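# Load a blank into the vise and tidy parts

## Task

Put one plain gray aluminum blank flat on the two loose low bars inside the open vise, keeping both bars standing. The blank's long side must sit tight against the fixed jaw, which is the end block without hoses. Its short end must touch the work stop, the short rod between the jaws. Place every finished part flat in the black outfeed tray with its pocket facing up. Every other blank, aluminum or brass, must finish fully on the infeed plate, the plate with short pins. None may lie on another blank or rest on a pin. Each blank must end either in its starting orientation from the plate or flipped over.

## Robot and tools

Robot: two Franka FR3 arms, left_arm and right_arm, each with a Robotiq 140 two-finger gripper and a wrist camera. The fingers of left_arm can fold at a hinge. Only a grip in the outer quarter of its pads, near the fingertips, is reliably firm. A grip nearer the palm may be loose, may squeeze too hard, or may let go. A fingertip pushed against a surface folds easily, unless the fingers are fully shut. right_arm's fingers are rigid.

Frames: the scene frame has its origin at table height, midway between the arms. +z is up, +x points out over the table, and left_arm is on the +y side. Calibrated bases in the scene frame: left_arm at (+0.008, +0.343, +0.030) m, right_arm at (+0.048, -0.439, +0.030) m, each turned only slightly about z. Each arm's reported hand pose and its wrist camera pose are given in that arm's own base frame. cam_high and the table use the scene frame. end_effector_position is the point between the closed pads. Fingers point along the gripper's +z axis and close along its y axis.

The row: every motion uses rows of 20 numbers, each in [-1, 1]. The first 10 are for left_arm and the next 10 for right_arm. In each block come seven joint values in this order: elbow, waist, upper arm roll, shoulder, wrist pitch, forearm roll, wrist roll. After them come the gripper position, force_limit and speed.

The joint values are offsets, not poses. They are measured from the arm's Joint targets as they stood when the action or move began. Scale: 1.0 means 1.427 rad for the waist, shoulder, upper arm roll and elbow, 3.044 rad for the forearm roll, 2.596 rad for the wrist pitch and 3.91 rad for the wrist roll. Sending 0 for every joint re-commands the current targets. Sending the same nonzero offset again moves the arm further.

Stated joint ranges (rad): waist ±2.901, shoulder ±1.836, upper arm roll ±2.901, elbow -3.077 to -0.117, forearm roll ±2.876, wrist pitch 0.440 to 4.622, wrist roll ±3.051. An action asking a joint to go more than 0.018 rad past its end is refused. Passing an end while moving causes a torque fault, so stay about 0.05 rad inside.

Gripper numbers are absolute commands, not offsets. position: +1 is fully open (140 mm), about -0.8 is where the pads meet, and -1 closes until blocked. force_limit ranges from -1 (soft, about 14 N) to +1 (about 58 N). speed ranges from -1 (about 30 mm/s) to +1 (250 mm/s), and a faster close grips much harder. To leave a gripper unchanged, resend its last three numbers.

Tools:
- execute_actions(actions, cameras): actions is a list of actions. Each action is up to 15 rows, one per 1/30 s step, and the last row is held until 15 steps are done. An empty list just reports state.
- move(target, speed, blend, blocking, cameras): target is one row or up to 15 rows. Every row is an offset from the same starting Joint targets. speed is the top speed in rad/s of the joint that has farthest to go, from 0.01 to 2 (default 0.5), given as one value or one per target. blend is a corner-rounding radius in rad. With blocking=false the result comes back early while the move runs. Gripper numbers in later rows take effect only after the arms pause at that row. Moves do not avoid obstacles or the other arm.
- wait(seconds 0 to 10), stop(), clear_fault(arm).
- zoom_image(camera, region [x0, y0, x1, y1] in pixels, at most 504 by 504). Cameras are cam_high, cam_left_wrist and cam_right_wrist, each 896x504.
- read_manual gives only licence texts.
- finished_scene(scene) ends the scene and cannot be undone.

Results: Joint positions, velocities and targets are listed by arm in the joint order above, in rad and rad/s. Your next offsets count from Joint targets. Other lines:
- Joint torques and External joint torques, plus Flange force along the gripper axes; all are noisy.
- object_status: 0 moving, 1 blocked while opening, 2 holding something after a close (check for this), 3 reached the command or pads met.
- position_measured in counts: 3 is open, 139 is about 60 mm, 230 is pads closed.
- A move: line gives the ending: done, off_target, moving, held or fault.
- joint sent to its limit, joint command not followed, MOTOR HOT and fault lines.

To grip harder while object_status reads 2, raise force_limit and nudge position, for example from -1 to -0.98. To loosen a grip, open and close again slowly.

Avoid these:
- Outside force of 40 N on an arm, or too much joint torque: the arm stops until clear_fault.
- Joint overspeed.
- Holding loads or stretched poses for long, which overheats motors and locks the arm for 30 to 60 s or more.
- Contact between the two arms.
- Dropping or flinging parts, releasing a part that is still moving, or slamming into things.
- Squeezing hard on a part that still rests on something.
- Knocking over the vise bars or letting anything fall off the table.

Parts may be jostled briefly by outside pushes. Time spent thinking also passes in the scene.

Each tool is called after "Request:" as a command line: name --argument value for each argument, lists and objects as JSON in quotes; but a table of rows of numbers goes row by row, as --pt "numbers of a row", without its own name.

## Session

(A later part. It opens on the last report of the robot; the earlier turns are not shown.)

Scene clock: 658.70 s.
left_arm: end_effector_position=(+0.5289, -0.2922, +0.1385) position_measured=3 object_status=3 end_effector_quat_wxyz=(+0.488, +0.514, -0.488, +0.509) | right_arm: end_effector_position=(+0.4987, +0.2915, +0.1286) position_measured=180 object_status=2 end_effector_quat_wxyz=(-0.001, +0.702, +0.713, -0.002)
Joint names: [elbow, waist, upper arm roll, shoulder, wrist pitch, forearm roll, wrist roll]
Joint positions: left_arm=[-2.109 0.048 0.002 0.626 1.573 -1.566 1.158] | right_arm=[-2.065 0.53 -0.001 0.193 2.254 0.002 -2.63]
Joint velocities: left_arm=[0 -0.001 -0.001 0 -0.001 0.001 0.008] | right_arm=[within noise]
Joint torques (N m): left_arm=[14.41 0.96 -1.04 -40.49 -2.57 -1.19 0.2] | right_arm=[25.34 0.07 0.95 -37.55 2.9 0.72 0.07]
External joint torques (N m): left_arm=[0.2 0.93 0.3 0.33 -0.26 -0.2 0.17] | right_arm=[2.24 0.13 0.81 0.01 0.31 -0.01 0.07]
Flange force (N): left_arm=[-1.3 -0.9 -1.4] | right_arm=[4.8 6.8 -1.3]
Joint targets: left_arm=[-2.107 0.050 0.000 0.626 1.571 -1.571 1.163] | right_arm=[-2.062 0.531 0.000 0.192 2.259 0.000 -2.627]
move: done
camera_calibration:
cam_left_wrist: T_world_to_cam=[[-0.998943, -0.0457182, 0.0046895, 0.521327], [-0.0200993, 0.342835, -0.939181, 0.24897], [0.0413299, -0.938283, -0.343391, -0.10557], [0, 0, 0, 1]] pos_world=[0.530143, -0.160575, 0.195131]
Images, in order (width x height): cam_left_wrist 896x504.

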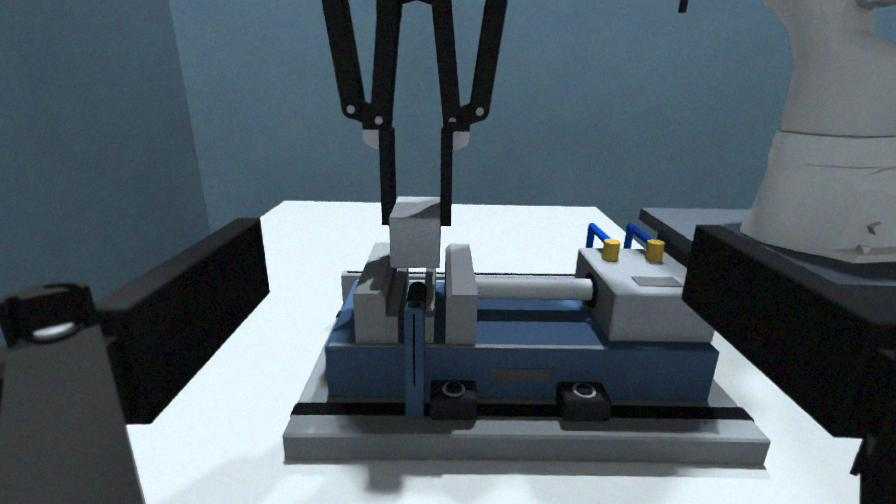

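Request:
execute_actions --actions '[]' --cameras '["cam_left_wrist", "cam_right_wrist"]'

Request:
zoom_image --camera "cam_right_wrist" --region '[360, 40, 600, 180]'

Request:
zoom_image --camera "cam_right_wrist" --region '[490, 50, 590, 150]'

Scene clock: 667.60 s.
left_arm: end_effector_position=(+0.5290, -0.2923, +0.1387) position_measured=3 object_status=3 end_effector_quat_wxyz=(+0.488, +0.514, -0.488, +0.510) | right_arm: end_effector_position=(+0.4988, +0.2915, +0.1287) position_measured=180 object_status=2 end_effector_quat_wxyz=(-0.001, +0.702, +0.713, -0.002)
Joint names: [elbow, waist, upper arm roll, shoulder, wrist pitch, forearm roll, wrist roll]
Joint positions: left_arm=[-2.108 0.048 0.001 0.626 1.573 -1.567 1.16] | right_arm=[-2.065 0.53 -0.001 0.193 2.254 0.002 -2.63]
Joint velocities: within noise
Joint torques (N m): left_arm=[14.3 0.98 -0.94 -40.49 -2.51 -1.15 0.14] | right_arm=[25.35 0.12 0.98 -37.45 2.86 0.73 0.13]
External joint torques (N m): left_arm=[0.1 0.86 0.31 0.32 -0.21 -0.16 0.11] | right_arm=[2.34 0.05 0.72 0.01 0.3 0 0.13]
Flange force (N): left_arm=[-1.1 -0.7 -1.3] | right_arm=[4.9 7.2 -1.4]
Joint targets: left_arm=[-2.107 0.050 0.000 0.626 1.571 -1.571 1.163] | right_arm=[-2.062 0.531 0.000 0.192 2.259 0.000 -2.627]
Tool commands: left_gripper/position=+1.0 left_gripper/force_limit=+1.0 left_gripper/speed=+1.0 right_gripper/position=-1.0 right_gripper/force_limit=-0.5 right_gripper/speed=-1.0
camera_calibration:
cam_left_wrist: T_world_to_cam=[[-0.99895, -0.0457386, 0.00257671, 0.521716], [-0.0181061, 0.342528, -0.939333, 0.248048], [0.0420812, -0.938394, -0.342997, -0.10604], [0, 0, 0, 1]] pos_world=[0.530122, -0.160608, 0.195284]
cam_right_wrist: T_world_to_cam=[[0.999399, 0.0328727, -0.0110215, -0.497177], [0.0346541, -0.937133, 0.347248, 0.215324], [0.00108637, -0.347421, -0.937709, 0.356928], [0, 0, 0, 1]] pos_world=[0.489028, 0.342135, 0.254444]
Images, in order (width x height): cam_left_wrist 896x504, cam_right_wrist 896x504.

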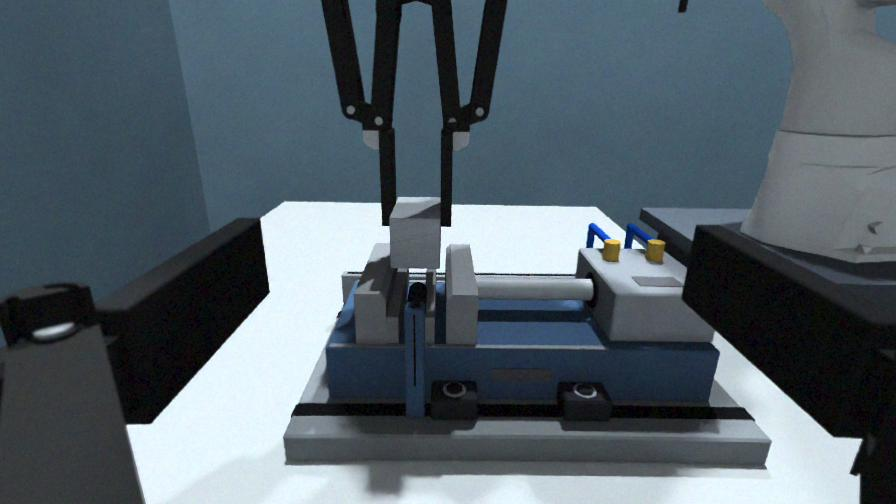

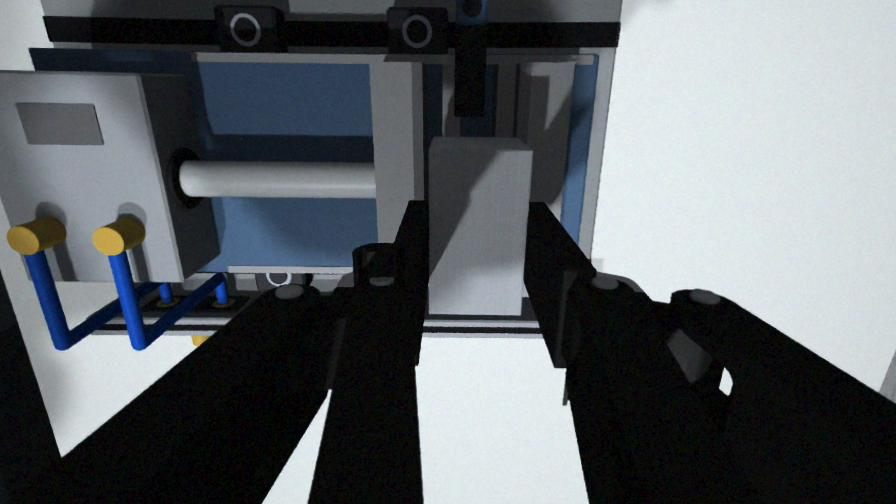

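Scaled by 2.100 from the camera's 896x504 image, which has a finer 1280x720 frame.

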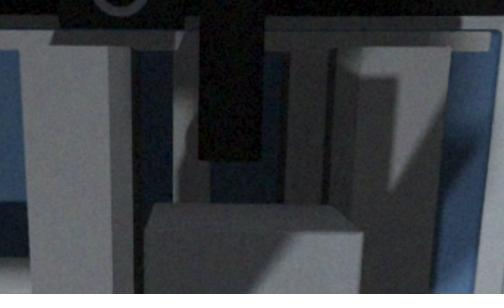

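Scaled by 5.040 from the camera's 896x504 image, which has a finer 1280x720 frame.

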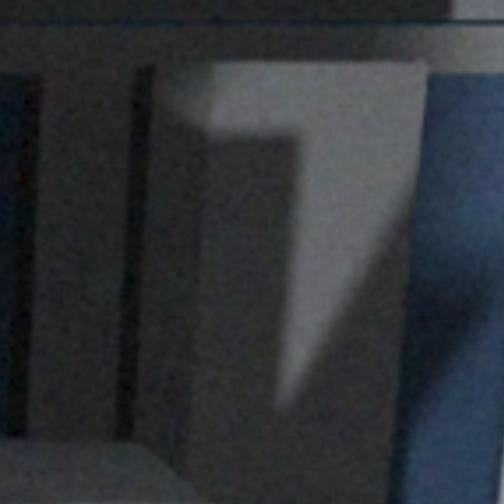

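Request:
move --target '[0,0,0,0,0,0,0,1,1,1, -0.006566,-0.000917,0,0.019877,0.014536,0,-0.000335,-1,-0.5,-1]' --speed 0.035 --cameras '["cam_left_wrist", "cam_right_wrist"]'

Request:
zoom_image --camera "cam_left_wrist" --region '[340, 200, 500, 360]'

Request:
zoom_image --camera "cam_right_wrist" --region '[400, 40, 600, 180]'

Scene clock: 736.33 s.
left_arm: end_effector_position=(+0.5291, -0.2923, +0.1388) position_measured=3 object_status=3 end_effector_quat_wxyz=(+0.488, +0.513, -0.488, +0.510) | right_arm: end_effector_position=(+0.4998, +0.2921, +0.1176) position_measured=180 object_status=2 end_effector_quat_wxyz=(-0.001, +0.702, +0.713, -0.002)
Joint names: [elbow, waist, upper arm roll, shoulder, wrist pitch, forearm roll, wrist roll]
Joint positions: left_arm=[-2.108 0.048 0.001 0.626 1.573 -1.567 1.16] | right_arm=[-2.069 0.53 -0.001 0.212 2.278 0.002 -2.63]
Joint velocities: within noise
Joint torques (N m): left_arm=[14.22 0.91 -0.94 -40.51 -2.5 -1.12 0.16] | right_arm=[23.32 -0.41 0.87 -32.06 4.83 0.7 0.02]
External joint torques (N m): left_arm=[0.17 0.89 0.4 0.08 -0.19 -0.14 0.13] | right_arm=[0.64 -0.63 0.46 5.56 2.28 -0.01 0.02]
Flange force (N): left_arm=[-0.6 -0.5 -1.5] | right_arm=[7.0 13.1 12.8]
Joint targets: left_arm=[-2.107 0.050 0.000 0.626 1.571 -1.571 1.163] | right_arm=[-2.072 0.530 0.000 0.221 2.297 0.000 -2.628]
move: off_target (right_arm); right_arm: the wrist pitch is farthest, 0.019 rad from its target
camera_calibration:
cam_left_wrist: T_world_to_cam=[[-0.99895, -0.0457465, 0.00232497, 0.521798], [-0.0178637, 0.342339, -0.939407, 0.247977], [0.0421786, -0.938462, -0.342797, -0.106134], [0, 0, 0, 1]] pos_world=[0.530156, -0.160624, 0.195356]
cam_right_wrist: T_world_to_cam=[[0.999396, 0.0328483, -0.0113027, -0.498282], [0.0347288, -0.937061, 0.347433, 0.219603], [0.000821246, -0.347616, -0.937637, 0.346941], [0, 0, 0, 1]] pos_world=[0.49007, 0.342752, 0.243375]
Images, in order (width x height): cam_left_wrist 896x504, cam_right_wrist 896x504.

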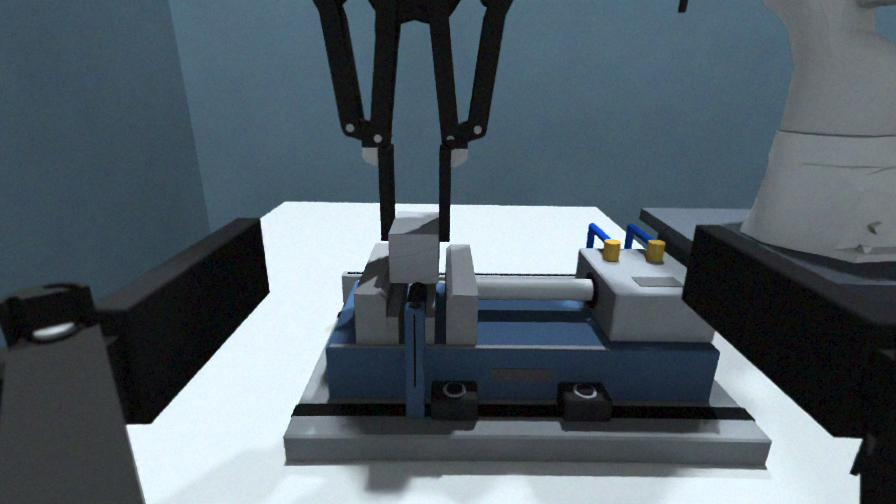

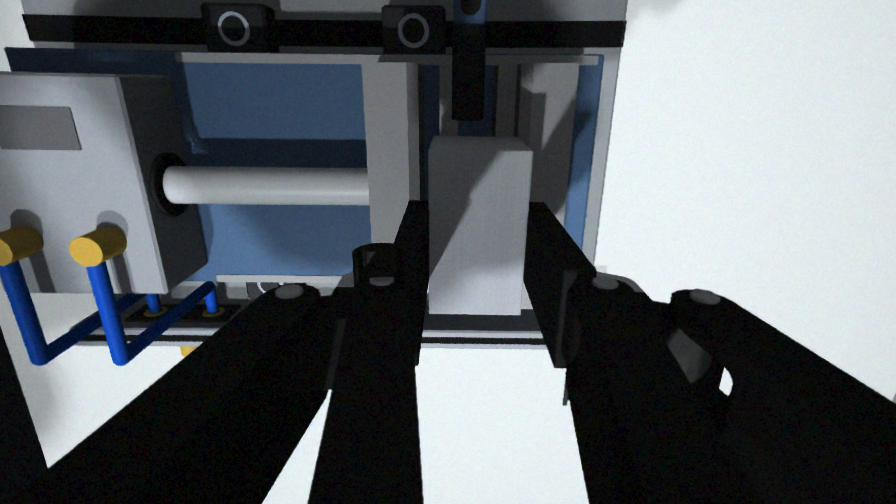

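Scaled by 3.150 from the camera's 896x504 image, which has a finer 1280x720 frame.

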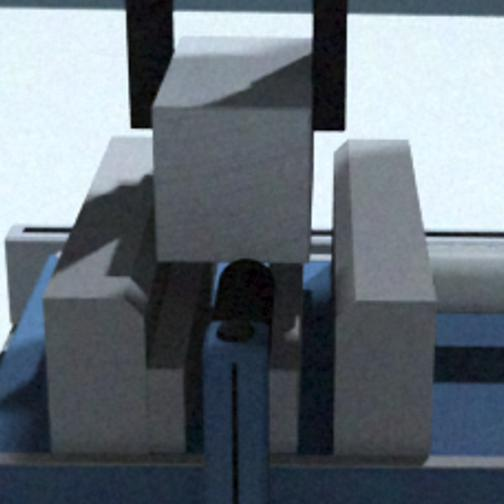

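Scaled by 2.520 from the camera's 896x504 image, which has a finer 1280x720 frame.

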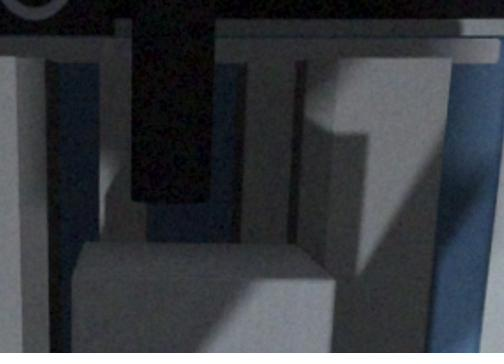

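Request:
execute_actions --actions '[]' --cameras '["cam_left_wrist", "cam_right_wrist"]'

Request:
zoom_image --camera "cam_left_wrist" --region '[370, 250, 470, 350]'

Scene clock: 785.90 s.
left_arm: end_effector_position=(+0.5291, -0.2923, +0.1388) position_measured=3 object_status=3 end_effector_quat_wxyz=(+0.488, +0.513, -0.488, +0.510) | right_arm: end_effector_position=(+0.4996, +0.2923, +0.1118) position_measured=180 object_status=2 end_effector_quat_wxyz=(-0.001, +0.701, +0.713, -0.002)
Joint names: [elbow, waist, upper arm roll, shoulder, wrist pitch, forearm roll, wrist roll]
Joint positions: left_arm=[-2.108 0.048 0.001 0.626 1.573 -1.567 1.16] | right_arm=[-2.072 0.53 -0.001 0.222 2.289 0.002 -2.63]
Joint velocities: within noise
Joint torques (N m): left_arm=[14.17 0.91 -0.88 -40.55 -2.47 -1.12 0.16] | right_arm=[25.04 -0.73 0.5 -38.31 3.3 0.61 0]
External joint torques (N m): left_arm=[0.07 1.01 0.57 0.12 -0.15 -0.14 0.13] | right_arm=[2.35 -0.89 0.11 -0.3 0.73 -0.1 0]
Flange force (N): left_arm=[-0.6 -0.2 -1.7] | right_arm=[2.8 6.8 -0.6]
Joint targets: left_arm=[-2.107 0.050 0.000 0.626 1.571 -1.571 1.163] | right_arm=[-2.072 0.530 0.000 0.221 2.297 0.000 -2.628]
Tool commands: left_gripper/position=+1.0 left_gripper/force_limit=+1.0 left_gripper/speed=+1.0 right_gripper/position=-1.0 right_gripper/force_limit=-0.5 right_gripper/speed=-1.0
camera_calibration:
cam_left_wrist: T_world_to_cam=[[-0.99895, -0.0457522, 0.00222827, 0.521832], [-0.0177712, 0.342261, -0.939437, 0.247953], [0.0422186, -0.93849, -0.342715, -0.106171], [0, 0, 0, 1]] pos_world=[0.530173, -0.160631, 0.195386]
cam_right_wrist: T_world_to_cam=[[0.999369, 0.0332287, -0.0125238, -0.498121], [0.03551, -0.93683, 0.347978, 0.221263], [-0.000169769, -0.348203, -0.937419, 0.342206], [0, 0, 0, 1]] pos_world=[0.490008, 0.342995, 0.237558]
Images, in order (width x height): cam_left_wrist 896x504, cam_right_wrist 896x504.

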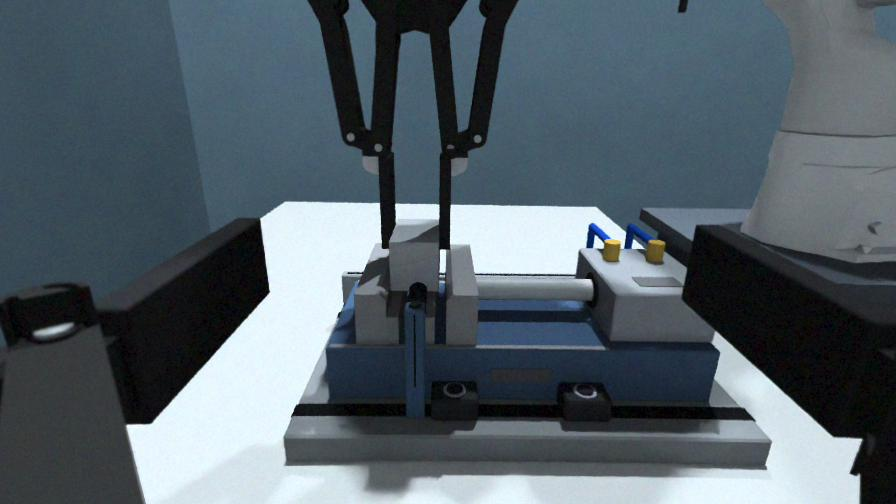

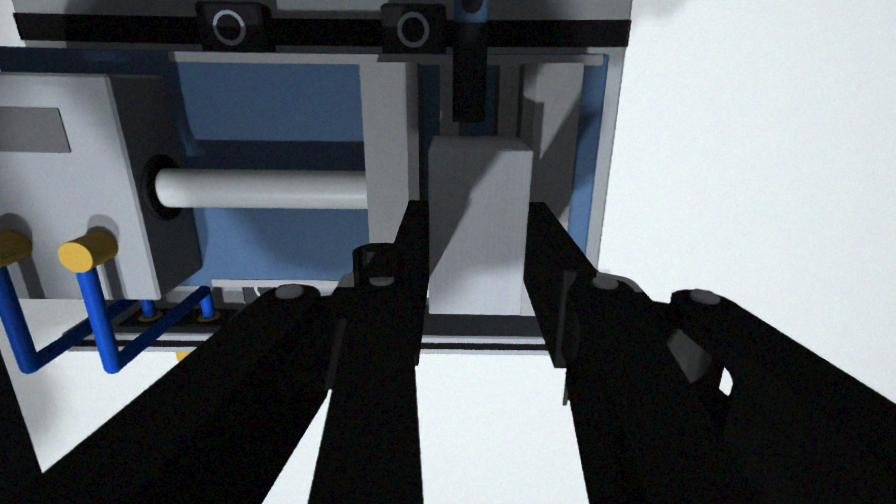

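Scaled by 5.040 from the camera's 896x504 image, which has a finer 1280x720 frame.

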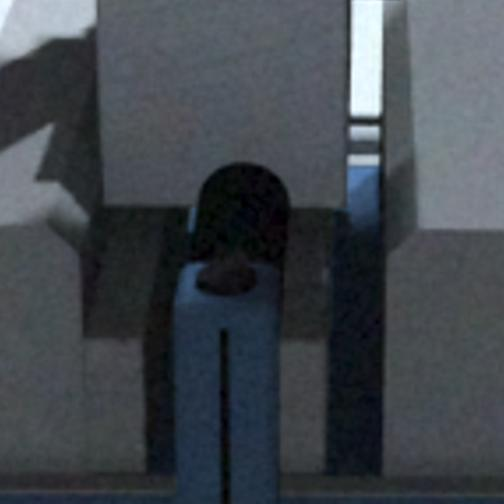

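Request:
zoom_image --camera "cam_left_wrist" --region '[372, 275, 412, 325]'

Request:
zoom_image --camera "cam_right_wrist" --region '[410, 100, 590, 200]'

Scaled by 10.080 from the camera's 896x504 image, which has a finer 1280x720 frame.

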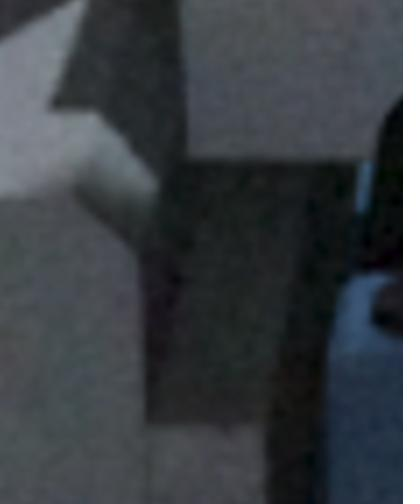

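Scaled by 2.800 from the camera's 896x504 image, which has a finer 1280x720 frame.

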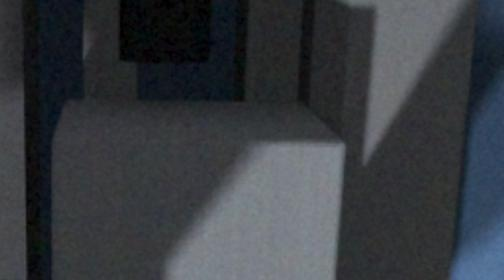

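Request:
execute_actions --actions '[]' --cameras '["cam_left_wrist", "cam_right_wrist"]'

Scene clock: 818.70 s.
left_arm: end_effector_position=(+0.5291, -0.2923, +0.1389) position_measured=3 object_status=3 end_effector_quat_wxyz=(+0.488, +0.513, -0.488, +0.510) | right_arm: end_effector_position=(+0.4996, +0.2923, +0.1118) position_measured=180 object_status=2 end_effector_quat_wxyz=(-0.001, +0.701, +0.713, -0.002)
Joint names: [elbow, waist, upper arm roll, shoulder, wrist pitch, forearm roll, wrist roll]
Joint positions: left_arm=[-2.108 0.048 0.001 0.626 1.573 -1.567 1.16] | right_arm=[-2.072 0.53 -0.001 0.222 2.289 0.002 -2.63]
Joint velocities: within noise
Joint torques (N m): left_arm=[14.16 0.91 -0.95 -40.51 -2.47 -1.1 0.12] | right_arm=[25.23 -0.73 0.54 -38.23 3.24 0.6 0.05]
External joint torques (N m): left_arm=[0.06 0.98 0.49 0.15 -0.15 -0.12 0.09] | right_arm=[2.5 -0.73 0.31 -0.13 0.67 -0.11 0.05]
Flange force (N): left_arm=[-0.6 -0.3 -1.6] | right_arm=[3.7 7.6 -0.6]
Joint targets: left_arm=[-2.107 0.050 0.000 0.626 1.571 -1.571 1.163] | right_arm=[-2.072 0.530 0.000 0.221 2.297 0.000 -2.628]
Tool commands: left_gripper/position=+1.0 left_gripper/force_limit=+1.0 left_gripper/speed=+1.0 right_gripper/position=-1.0 right_gripper/force_limit=-0.5 right_gripper/speed=-1.0
camera_calibration:
cam_left_wrist: T_world_to_cam=[[-0.99895, -0.0457579, 0.00216114, 0.521856], [-0.0177073, 0.342202, -0.93946, 0.247937], [0.0422481, -0.938512, -0.342653, -0.106199], [0, 0, 0, 1]] pos_world=[0.530185, -0.160635, 0.195409]
cam_right_wrist: T_world_to_cam=[[0.99937, 0.0332292, -0.012459, -0.498126], [0.035488, -0.936843, 0.347946, 0.221295], [-0.000110199, -0.348169, -0.937432, 0.342127], [0, 0, 0, 1]] pos_world=[0.489997, 0.342989, 0.237516]
Images, in order (width x height): cam_left_wrist 896x504, cam_right_wrist 896x504.

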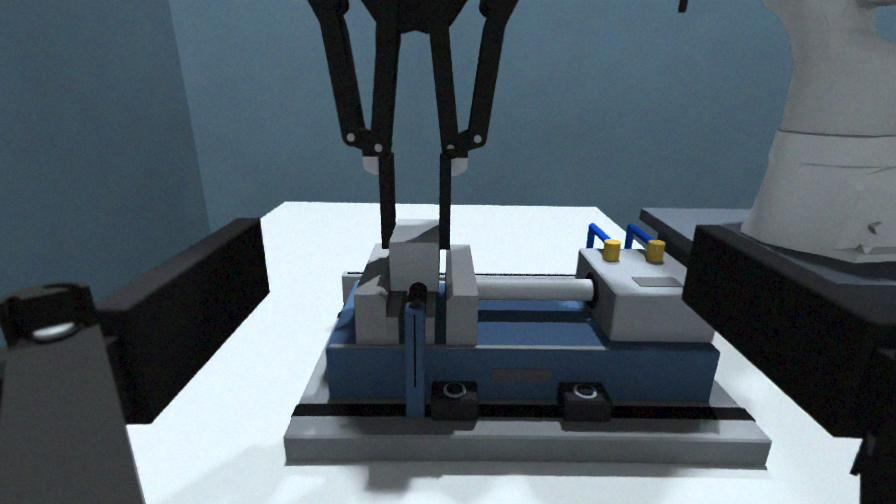

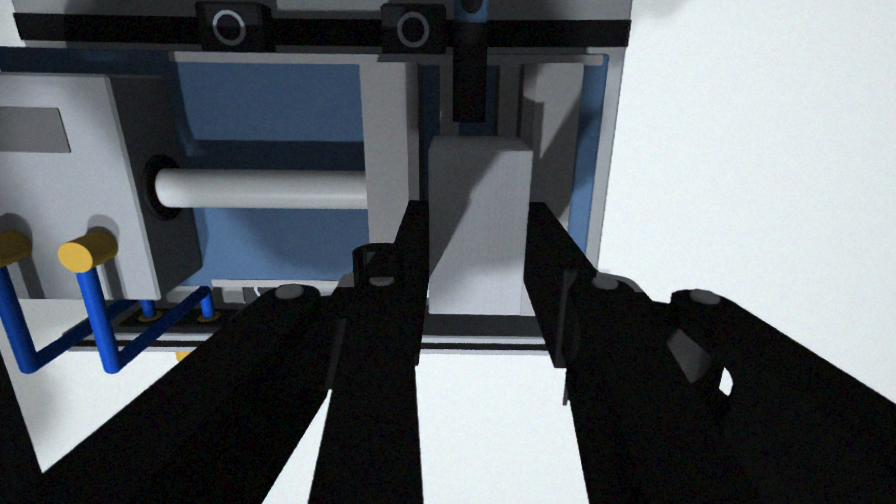

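Request:
zoom_image --camera "cam_left_wrist" --region '[340, 200, 500, 360]'

Request:
zoom_image --camera "cam_right_wrist" --region '[390, 90, 610, 220]'

Scaled by 3.150 from the camera's 896x504 image, which has a finer 1280x720 frame.

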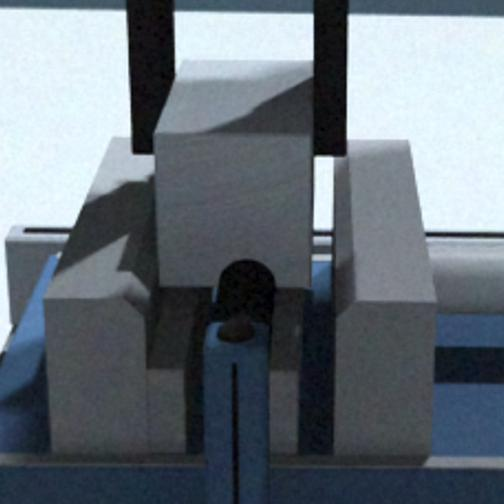

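Scaled by 2.291 from the camera's 896x504 image, which has a finer 1280x720 frame.

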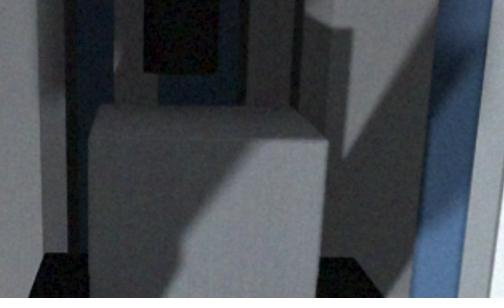

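Request:
move --target '[0, 0, 0, 0, 0, 0, 0, 1, 1, 1, 0.0023234, -0.00060955, 0, 0.0016169, -0.00038837, 0, -0.00022246, -1, -0.5, -1]' --speed 0.05 --cameras '["cam_left_wrist", "cam_right_wrist"]'

Scene clock: 847.07 s.
left_arm: end_effector_position=(+0.5291, -0.2923, +0.1389) position_measured=3 object_status=3 end_effector_quat_wxyz=(+0.488, +0.513, -0.488, +0.510) | right_arm: end_effector_position=(+0.4996, +0.2923, +0.1110) position_measured=180 object_status=2 end_effector_quat_wxyz=(-0.001, +0.701, +0.713, -0.003)
Joint names: [elbow, waist, upper arm roll, shoulder, wrist pitch, forearm roll, wrist roll]
Joint positions: left_arm=[-2.108 0.048 0.001 0.626 1.573 -1.567 1.16] | right_arm=[-2.072 0.53 -0.001 0.223 2.29 0.002 -2.63]
Joint velocities: within noise
Joint torques (N m): left_arm=[14.13 0.89 -0.91 -40.51 -2.47 -1.1 0.08] | right_arm=[25.74 -0.69 0.57 -37.92 3.08 0.63 -0.02]
External joint torques (N m): left_arm=[0.15 0.72 0.28 -0.12 -0.2 -0.13 0.05] | right_arm=[2.99 -0.71 0.32 0.28 0.5 -0.08 -0.02]
Flange force (N): left_arm=[0.0 -0.2 -1.2] | right_arm=[5.2 10.4 -0.8]
Joint targets: left_arm=[-2.107 0.050 0.000 0.626 1.571 -1.571 1.163] | right_arm=[-2.068 0.529 0.000 0.223 2.296 0.000 -2.629]
move: done
camera_calibration:
cam_left_wrist: T_world_to_cam=[[-0.99895, -0.0457613, 0.00209424, 0.52188], [-0.0176429, 0.342143, -0.939482, 0.24792], [0.0422754, -0.938533, -0.342592, -0.106227], [0, 0, 0, 1]] pos_world=[0.530197, -0.160639, 0.195431]
cam_right_wrist: T_world_to_cam=[[0.999362, 0.0332244, -0.0130768, -0.498091], [0.0356988, -0.936719, 0.348258, 0.221388], [-0.000678619, -0.348503, -0.937308, 0.341813], [0, 0, 0, 1]] pos_world=[0.490102, 0.34305, 0.23677]
Images, in order (width x height): cam_left_wrist 896x504, cam_right_wrist 896x504.

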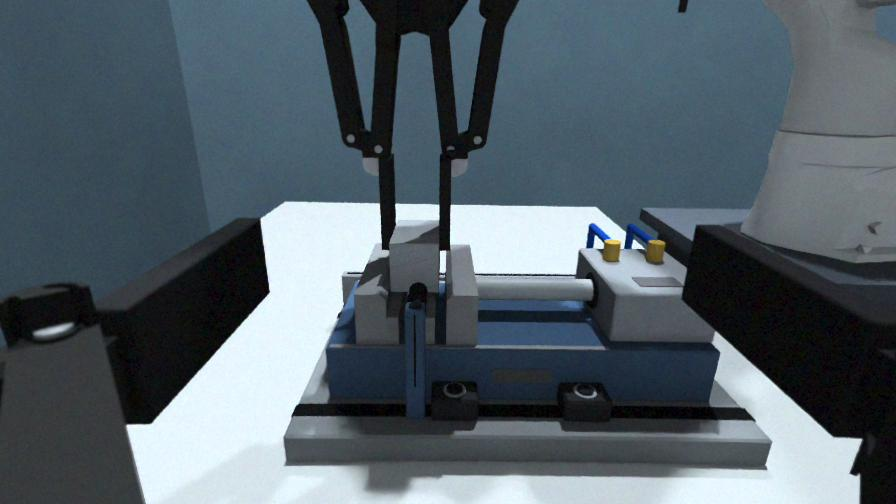

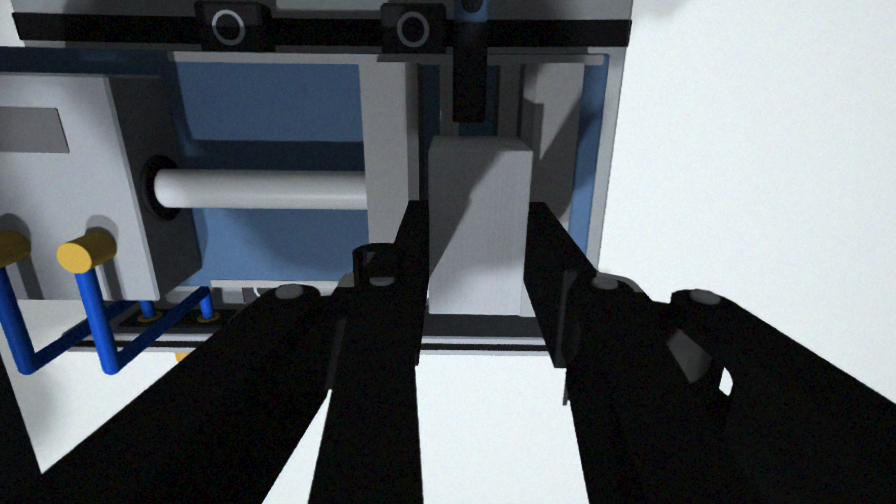

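Request:
move --target '[0, 0, 0, 0, 0, 0, 0, 1, 1, 1, 0.0034851, -0.00091433, 0, 0.0024254, -0.00058256, 0, -0.00033369, -1, -0.5, -1]' --speed 0.05 --cameras '[]'

Scene clock: 852.90 s.
left_arm: end_effector_position=(+0.5291, -0.2923, +0.1389) position_measured=3 object_status=3 end_effector_quat_wxyz=(+0.488, +0.513, -0.488, +0.510) | right_arm: end_effector_position=(+0.4997, +0.2927, +0.1100) position_measured=180 object_status=2 end_effector_quat_wxyz=(-0.002, +0.701, +0.713, -0.004)
Joint names: [elbow, waist, upper arm roll, shoulder, wrist pitch, forearm roll, wrist roll]
Joint positions: left_arm=[-2.108 0.048 0.001 0.626 1.573 -1.567 1.16] | right_arm=[-2.069 0.53 0 0.227 2.289 0.002 -2.63]
Joint velocities: within noise
Joint torques (N m): left_arm=[14.13 0.89 -0.88 -40.49 -2.45 -1.09 0.16] | right_arm=[26.98 -1.27 0.37 -38.4 3.68 0.49 -0.11]
External joint torques (N m): left_arm=[0.02 0.89 0.49 0.18 -0.14 -0.11 0.13] | right_arm=[4.38 -1.2 0.2 -0.25 1.13 -0.23 -0.1]
Flange force (N): left_arm=[-0.7 -0.2 -1.5] | right_arm=[6.1 13.6 -1.2]
Joint targets: left_arm=[-2.107 0.050 0.000 0.626 1.571 -1.571 1.163] | right_arm=[-2.063 0.528 0.000 0.227 2.294 0.000 -2.630]
move: done
No camera images: "cameras" was empty.

Request:
execute_actions --actions '[]' --cameras '["cam_left_wrist", "cam_right_wrist"]'

Request:
zoom_image --camera "cam_left_wrist" --region '[370, 230, 450, 310]'

Request:
zoom_image --camera "cam_right_wrist" --region '[480, 120, 580, 220]'

Scene clock: 856.50 s.
left_arm: end_effector_position=(+0.5291, -0.2923, +0.1389) position_measured=3 object_status=3 end_effector_quat_wxyz=(+0.488, +0.513, -0.488, +0.510) | right_arm: end_effector_position=(+0.4997, +0.2927, +0.1100) position_measured=180 object_status=2 end_effector_quat_wxyz=(-0.002, +0.701, +0.713, -0.004)
Joint names: [elbow, waist, upper arm roll, shoulder, wrist pitch, forearm roll, wrist roll]
Joint positions: left_arm=[-2.108 0.048 0.001 0.626 1.573 -1.567 1.16] | right_arm=[-2.069 0.53 0 0.228 2.288 0.002 -2.63]
Joint velocities: within noise
Joint torques (N m): left_arm=[14.09 0.9 -0.92 -40.5 -2.47 -1.08 0.14] | right_arm=[26.69 -1.06 0.27 -38.47 3.72 0.58 -0.13]
External joint torques (N m): left_arm=[-0.08 0.81 0.37 0.2 -0.17 -0.09 0.11] | right_arm=[4.09 -1.06 0.04 -0.41 1.16 -0.13 -0.13]
Flange force (N): left_arm=[-0.6 0.1 -1.4] | right_arm=[5.3 12.2 -1.2]
Joint targets: left_arm=[-2.107 0.050 0.000 0.626 1.571 -1.571 1.163] | right_arm=[-2.063 0.528 0.000 0.227 2.294 0.000 -2.630]
Tool commands: left_gripper/position=+1.0 left_gripper/force_limit=+1.0 left_gripper/speed=+1.0 right_gripper/position=-1.0 right_gripper/force_limit=-0.5 right_gripper/speed=-1.0
camera_calibration:
cam_left_wrist: T_world_to_cam=[[-0.99895, -0.0457658, 0.00200744, 0.521912], [-0.0175593, 0.342064, -0.939513, 0.2479], [0.0423109, -0.938561, -0.342509, -0.106263], [0, 0, 0, 1]] pos_world=[0.530213, -0.160646, 0.195461]
cam_right_wrist: T_world_to_cam=[[0.999318, 0.0336678, -0.0151644, -0.498123], [0.0368445, -0.936326, 0.349194, 0.221348], [-0.00244222, -0.349515, -0.936928, 0.342086], [0, 0, 0, 1]] pos_world=[0.490464, 0.343589, 0.235663]
Images, in order (width x height): cam_left_wrist 896x504, cam_right_wrist 896x504.

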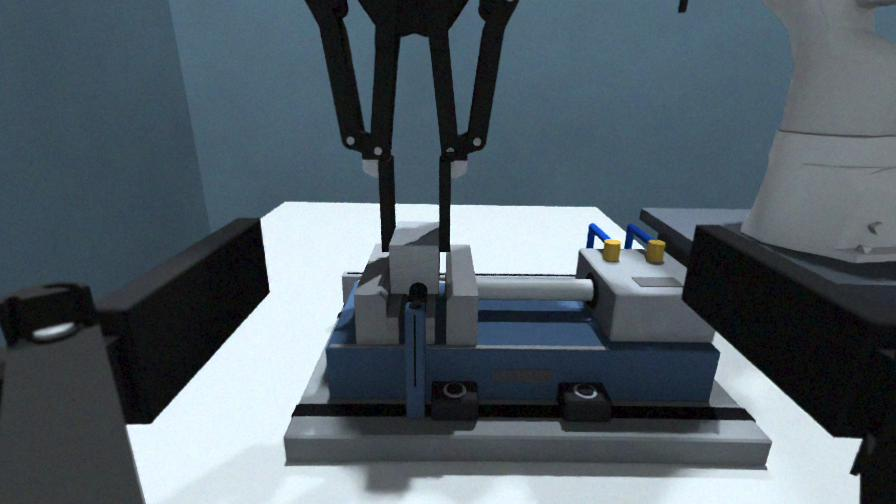

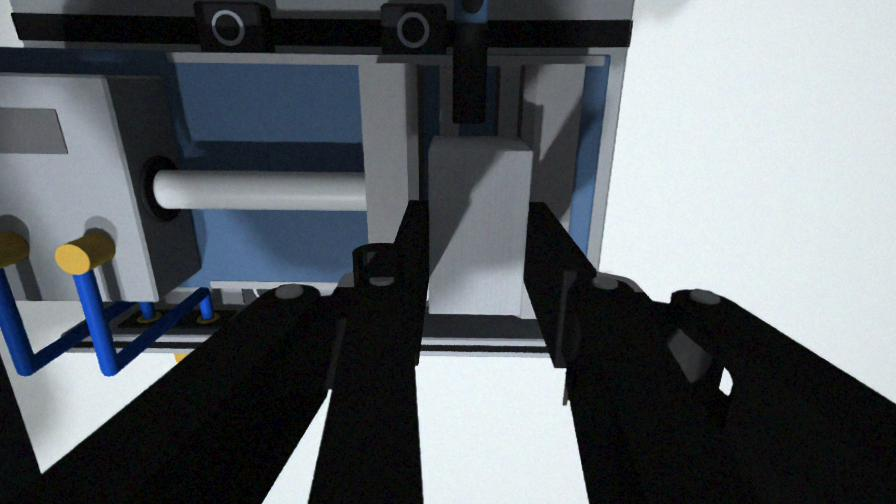

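Scaled by 6.300 from the camera's 896x504 image, which has a finer 1280x720 frame.

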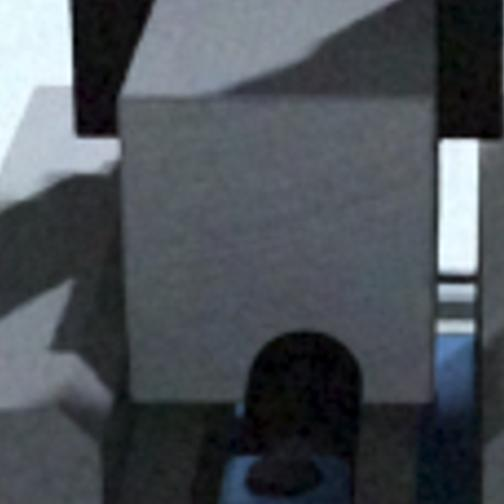

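Scaled by 5.040 from the camera's 896x504 image, which has a finer 1280x720 frame.

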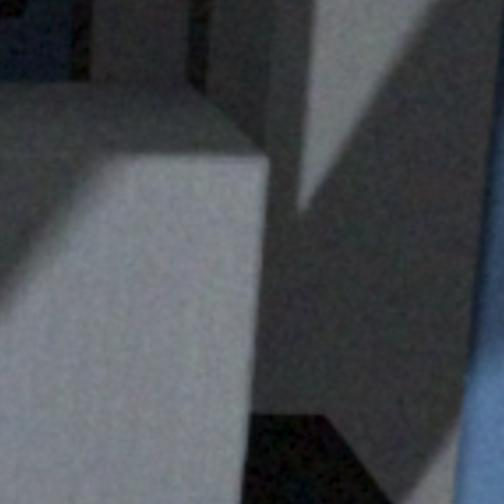

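Request:
move --target '[0, 0, 0, 0, 0, 0, 0, 1, 1, 1, 0.0057634, 0.0042240, 0, 0.0025877, -0.0013482, 0, 0.0015416, -1, -0.5, -1]' --speed 0.01 --cameras '[]'

Scene clock: 906.33 s.
left_arm: end_effector_position=(+0.5291, -0.2923, +0.1390) position_measured=3 object_status=3 end_effector_quat_wxyz=(+0.488, +0.513, -0.488, +0.510) | right_arm: end_effector_position=(+0.4998, +0.2948, +0.1098) position_measured=180 object_status=2 end_effector_quat_wxyz=(-0.002, +0.700, +0.714, -0.005)
Joint names: [elbow, waist, upper arm roll, shoulder, wrist pitch, forearm roll, wrist roll]
Joint positions: left_arm=[-2.108 0.049 0.001 0.626 1.573 -1.567 1.16] | right_arm=[-2.062 0.533 0 0.232 2.284 0.002 -2.629]
Joint velocities: within noise
Joint torques (N m): left_arm=[14.06 0.9 -0.83 -40.54 -2.46 -1.07 0.13] | right_arm=[27.36 -0.39 0.5 -39.14 3.81 0.67 0.28]
External joint torques (N m): left_arm=[-0.03 0.84 0.47 0.1 -0.16 -0.09 0.1] | right_arm=[4.85 -0.49 0.16 -1.02 1.28 -0.04 0.28]
Flange force (N): left_arm=[-0.4 0.1 -1.5] | right_arm=[7.2 12.5 -2.4]
Joint targets: left_arm=[-2.107 0.050 0.000 0.626 1.571 -1.571 1.163] | right_arm=[-2.055 0.534 0.000 0.230 2.291 0.000 -2.624]
move: done
No camera images: "cameras" was empty.

Request:
move --target '[0, 0, 0, 0, 0, 0, 0, 1, 1, 1, 0.0049885, 0.0031695, 0, 0.00062516, 0.0011556, 0, 0.0016624, -1, -0.5, -1]' --speed 0.01 --cameras '["cam_left_wrist", "cam_right_wrist"]'

Request:
zoom_image --camera "cam_left_wrist" --region '[370, 230, 450, 310]'

Request:
zoom_image --camera "cam_right_wrist" --region '[430, 90, 560, 220]'

Scene clock: 917.30 s.
left_arm: end_effector_position=(+0.5292, -0.2923, +0.1390) position_measured=3 object_status=3 end_effector_quat_wxyz=(+0.488, +0.513, -0.488, +0.510) | right_arm: end_effector_position=(+0.4997, +0.2981, +0.1106) position_measured=180 object_status=2 end_effector_quat_wxyz=(-0.002, +0.700, +0.714, -0.004)
Joint names: [elbow, waist, upper arm roll, shoulder, wrist pitch, forearm roll, wrist roll]
Joint positions: left_arm=[-2.108 0.049 0.001 0.626 1.573 -1.567 1.16] | right_arm=[-2.057 0.538 0 0.235 2.282 0.002 -2.625]
Joint velocities: left_arm=[within noise] | right_arm=[-0.001 0 0.001 0.001 0 0 0.004]
Joint torques (N m): left_arm=[14.08 0.87 -0.85 -40.46 -2.45 -1.09 0.11] | right_arm=[28.73 -0.64 0.42 -40.25 4.51 0.61 0.09]
External joint torques (N m): left_arm=[-0.05 0.8 0.45 0.24 -0.15 -0.1 0.08] | right_arm=[6.07 -0.51 0.28 -1.89 1.96 -0.1 0.09]
Flange force (N): left_arm=[-0.7 -0.1 -1.4] | right_arm=[7.8 14.1 -3.2]
Joint targets: left_arm=[-2.107 0.050 0.000 0.626 1.571 -1.571 1.163] | right_arm=[-2.048 0.538 0.000 0.231 2.294 0.000 -2.618]
move: off_target (right_arm); right_arm: the wrist pitch is farthest, 0.012 rad from its target
camera_calibration:
cam_left_wrist: T_world_to_cam=[[-0.99895, -0.0457728, 0.00193203, 0.52194], [-0.0174876, 0.341994, -0.939539, 0.247882], [0.0423446, -0.938587, -0.342436, -0.106295], [0, 0, 0, 1]] pos_world=[0.530227, -0.16065, 0.195488]
cam_right_wrist: T_world_to_cam=[[0.999201, 0.0366549, -0.01594, -0.498992], [0.0399154, -0.936039, 0.349625, 0.224487], [-0.00210498, -0.349982, -0.936754, 0.344517], [0, 0, 0, 1]] pos_world=[0.490357, 0.348994, 0.236288]
Images, in order (width x height): cam_left_wrist 896x504, cam_right_wrist 896x504.

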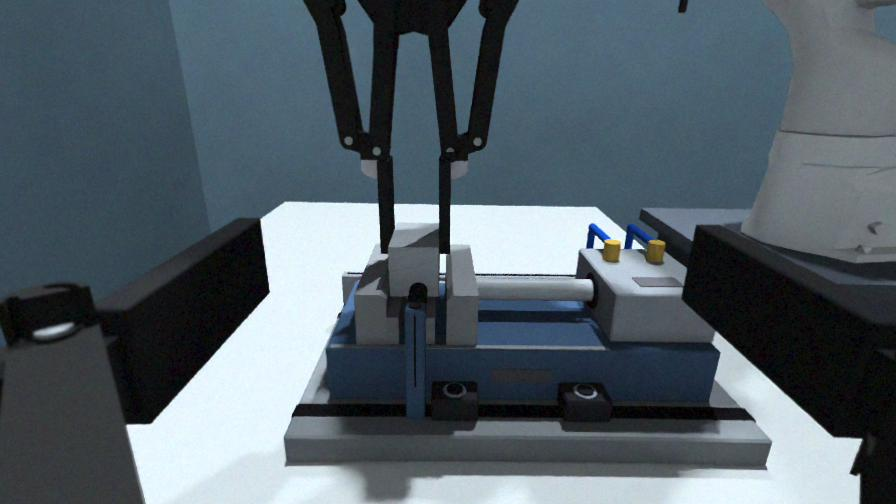

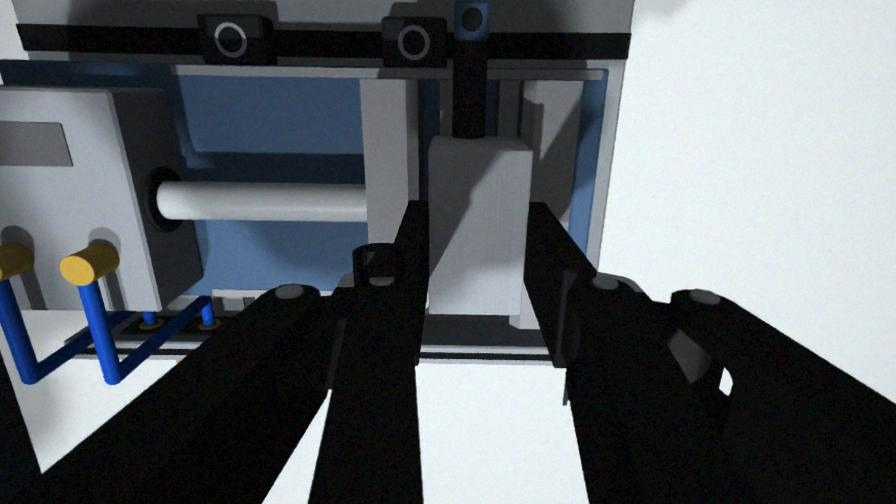

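Scaled by 6.300 from the camera's 896x504 image, which has a finer 1280x720 frame.

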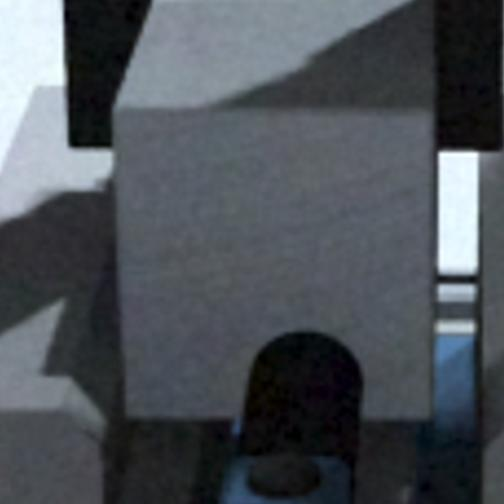

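Scaled by 3.877 from the camera's 896x504 image, which has a finer 1280x720 frame.

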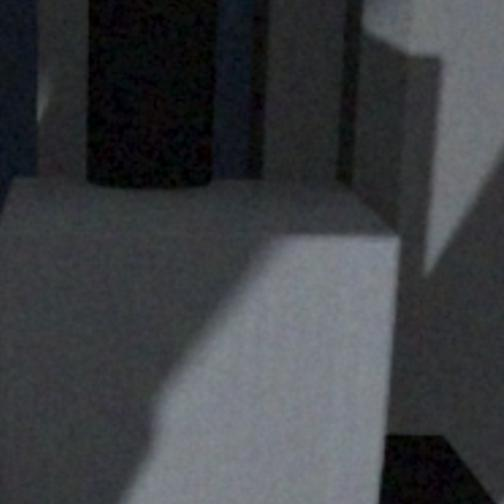

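Request:
move --target '[0, 0, 0, 0, 0, 0, 0, 1, 1, 1, 0.0020382, 0.0015634, 0, 0.0014184, -0.000385, 0, 0.0005706, -1, -0.5, -1]' --speed 0.01 --cameras '[]'

Scene clock: 927.03 s.
left_arm: end_effector_position=(+0.5292, -0.2923, +0.1390) position_measured=3 object_status=3 end_effector_quat_wxyz=(+0.488, +0.513, -0.488, +0.510) | right_arm: end_effector_position=(+0.4997, +0.2986, +0.1108) position_measured=180 object_status=2 end_effector_quat_wxyz=(-0.002, +0.701, +0.713, -0.005)
Joint names: [elbow, waist, upper arm roll, shoulder, wrist pitch, forearm roll, wrist roll]
Joint positions: left_arm=[-2.108 0.049 0.001 0.626 1.573 -1.567 1.16] | right_arm=[-2.054 0.538 0 0.236 2.279 0.002 -2.622]
Joint velocities: within noise
Joint torques (N m): left_arm=[14.12 0.92 -0.86 -40.54 -2.45 -1.07 0.14] | right_arm=[28.74 0.39 1.21 -39.67 4.69 0.7 0.36]
External joint torques (N m): left_arm=[-0.02 0.93 0.51 0.14 -0.14 -0.09 0.11] | right_arm=[6.25 0.29 0.87 -1.41 2.18 -0.01 0.36]
Flange force (N): left_arm=[-0.5 0.0 -1.6] | right_arm=[10.2 14.7 -2.1]
Joint targets: left_arm=[-2.107 0.050 0.000 0.626 1.571 -1.571 1.163] | right_arm=[-2.045 0.540 0.000 0.233 2.293 0.000 -2.616]
move: off_target (right_arm); right_arm: the wrist pitch is farthest, 0.014 rad from its target
No camera images: "cameras" was empty.

Request:
execute_actions --actions '[]' --cameras '["cam_left_wrist", "cam_right_wrist"]'

Request:
zoom_image --camera "cam_left_wrist" --region '[370, 230, 450, 310]'

Request:
zoom_image --camera "cam_right_wrist" --region '[430, 90, 560, 220]'

Scene clock: 929.50 s.
left_arm: end_effector_position=(+0.5292, -0.2923, +0.1390) position_measured=3 object_status=3 end_effector_quat_wxyz=(+0.488, +0.513, -0.488, +0.510) | right_arm: end_effector_position=(+0.4997, +0.2986, +0.1108) position_measured=180 object_status=2 end_effector_quat_wxyz=(-0.002, +0.701, +0.713, -0.005)
Joint names: [elbow, waist, upper arm roll, shoulder, wrist pitch, forearm roll, wrist roll]
Joint positions: left_arm=[-2.108 0.049 0.001 0.626 1.573 -1.567 1.16] | right_arm=[-2.053 0.538 0 0.236 2.279 0.002 -2.622]
Joint velocities: within noise
Joint torques (N m): left_arm=[14.07 0.88 -0.88 -40.52 -2.45 -1.07 0.11] | right_arm=[28.59 0.35 1.33 -39.81 4.73 0.72 0.26]
External joint torques (N m): left_arm=[-0.09 0.9 0.51 0.22 -0.14 -0.09 0.08] | right_arm=[5.95 0.29 1.03 -1.4 2.19 0 0.26]
Flange force (N): left_arm=[-0.6 0.1 -1.6] | right_arm=[9.5 13.7 -1.9]
Joint targets: left_arm=[-2.107 0.050 0.000 0.626 1.571 -1.571 1.163] | right_arm=[-2.045 0.540 0.000 0.233 2.293 0.000 -2.616]
Tool commands: left_gripper/position=+1.0 left_gripper/force_limit=+1.0 left_gripper/speed=+1.0 right_gripper/position=-1.0 right_gripper/force_limit=-0.5 right_gripper/speed=-1.0
camera_calibration:
cam_left_wrist: T_world_to_cam=[[-0.99895, -0.0457803, 0.00188647, 0.521957], [-0.0174454, 0.341952, -0.939555, 0.247872], [0.042368, -0.938602, -0.342391, -0.106314], [0, 0, 0, 1]] pos_world=[0.530237, -0.160652, 0.195504]
cam_right_wrist: T_world_to_cam=[[0.999242, 0.0349383, -0.01719, -0.498384], [0.0387478, -0.935819, 0.350345, 0.225393], [-0.00384626, -0.350746, -0.936463, 0.345982], [0, 0, 0, 1]] pos_world=[0.490603, 0.349691, 0.236466]
Images, in order (width x height): cam_left_wrist 896x504, cam_right_wrist 896x504.

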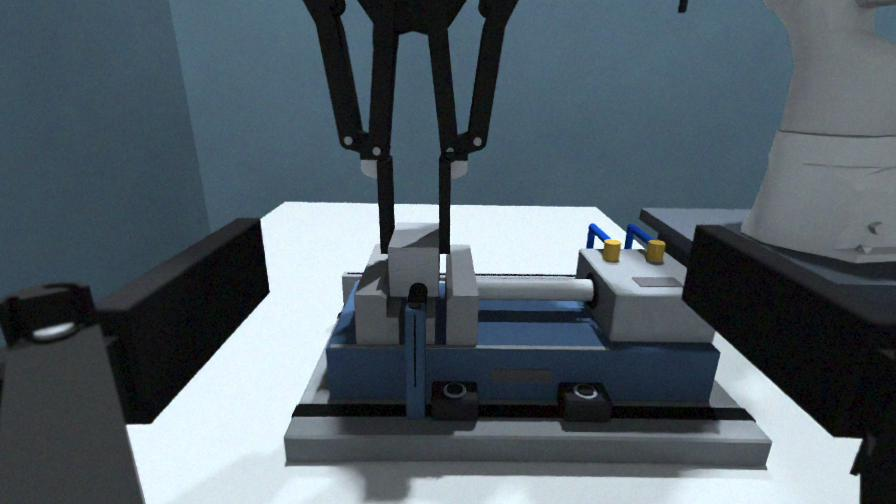

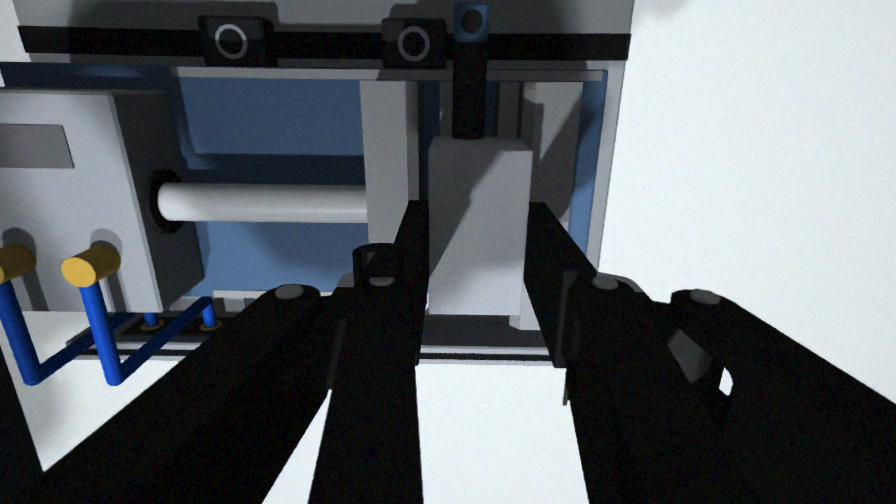

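Scaled by 6.300 from the camera's 896x504 image, which has a finer 1280x720 frame.

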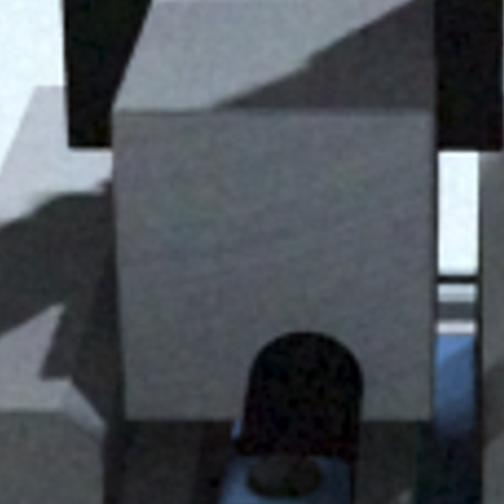

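Scaled by 3.877 from the camera's 896x504 image, which has a finer 1280x720 frame.

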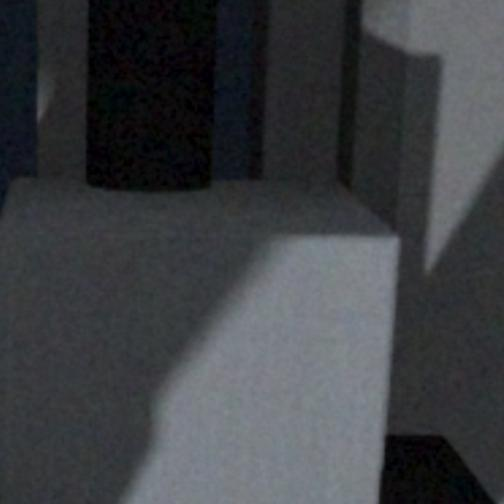

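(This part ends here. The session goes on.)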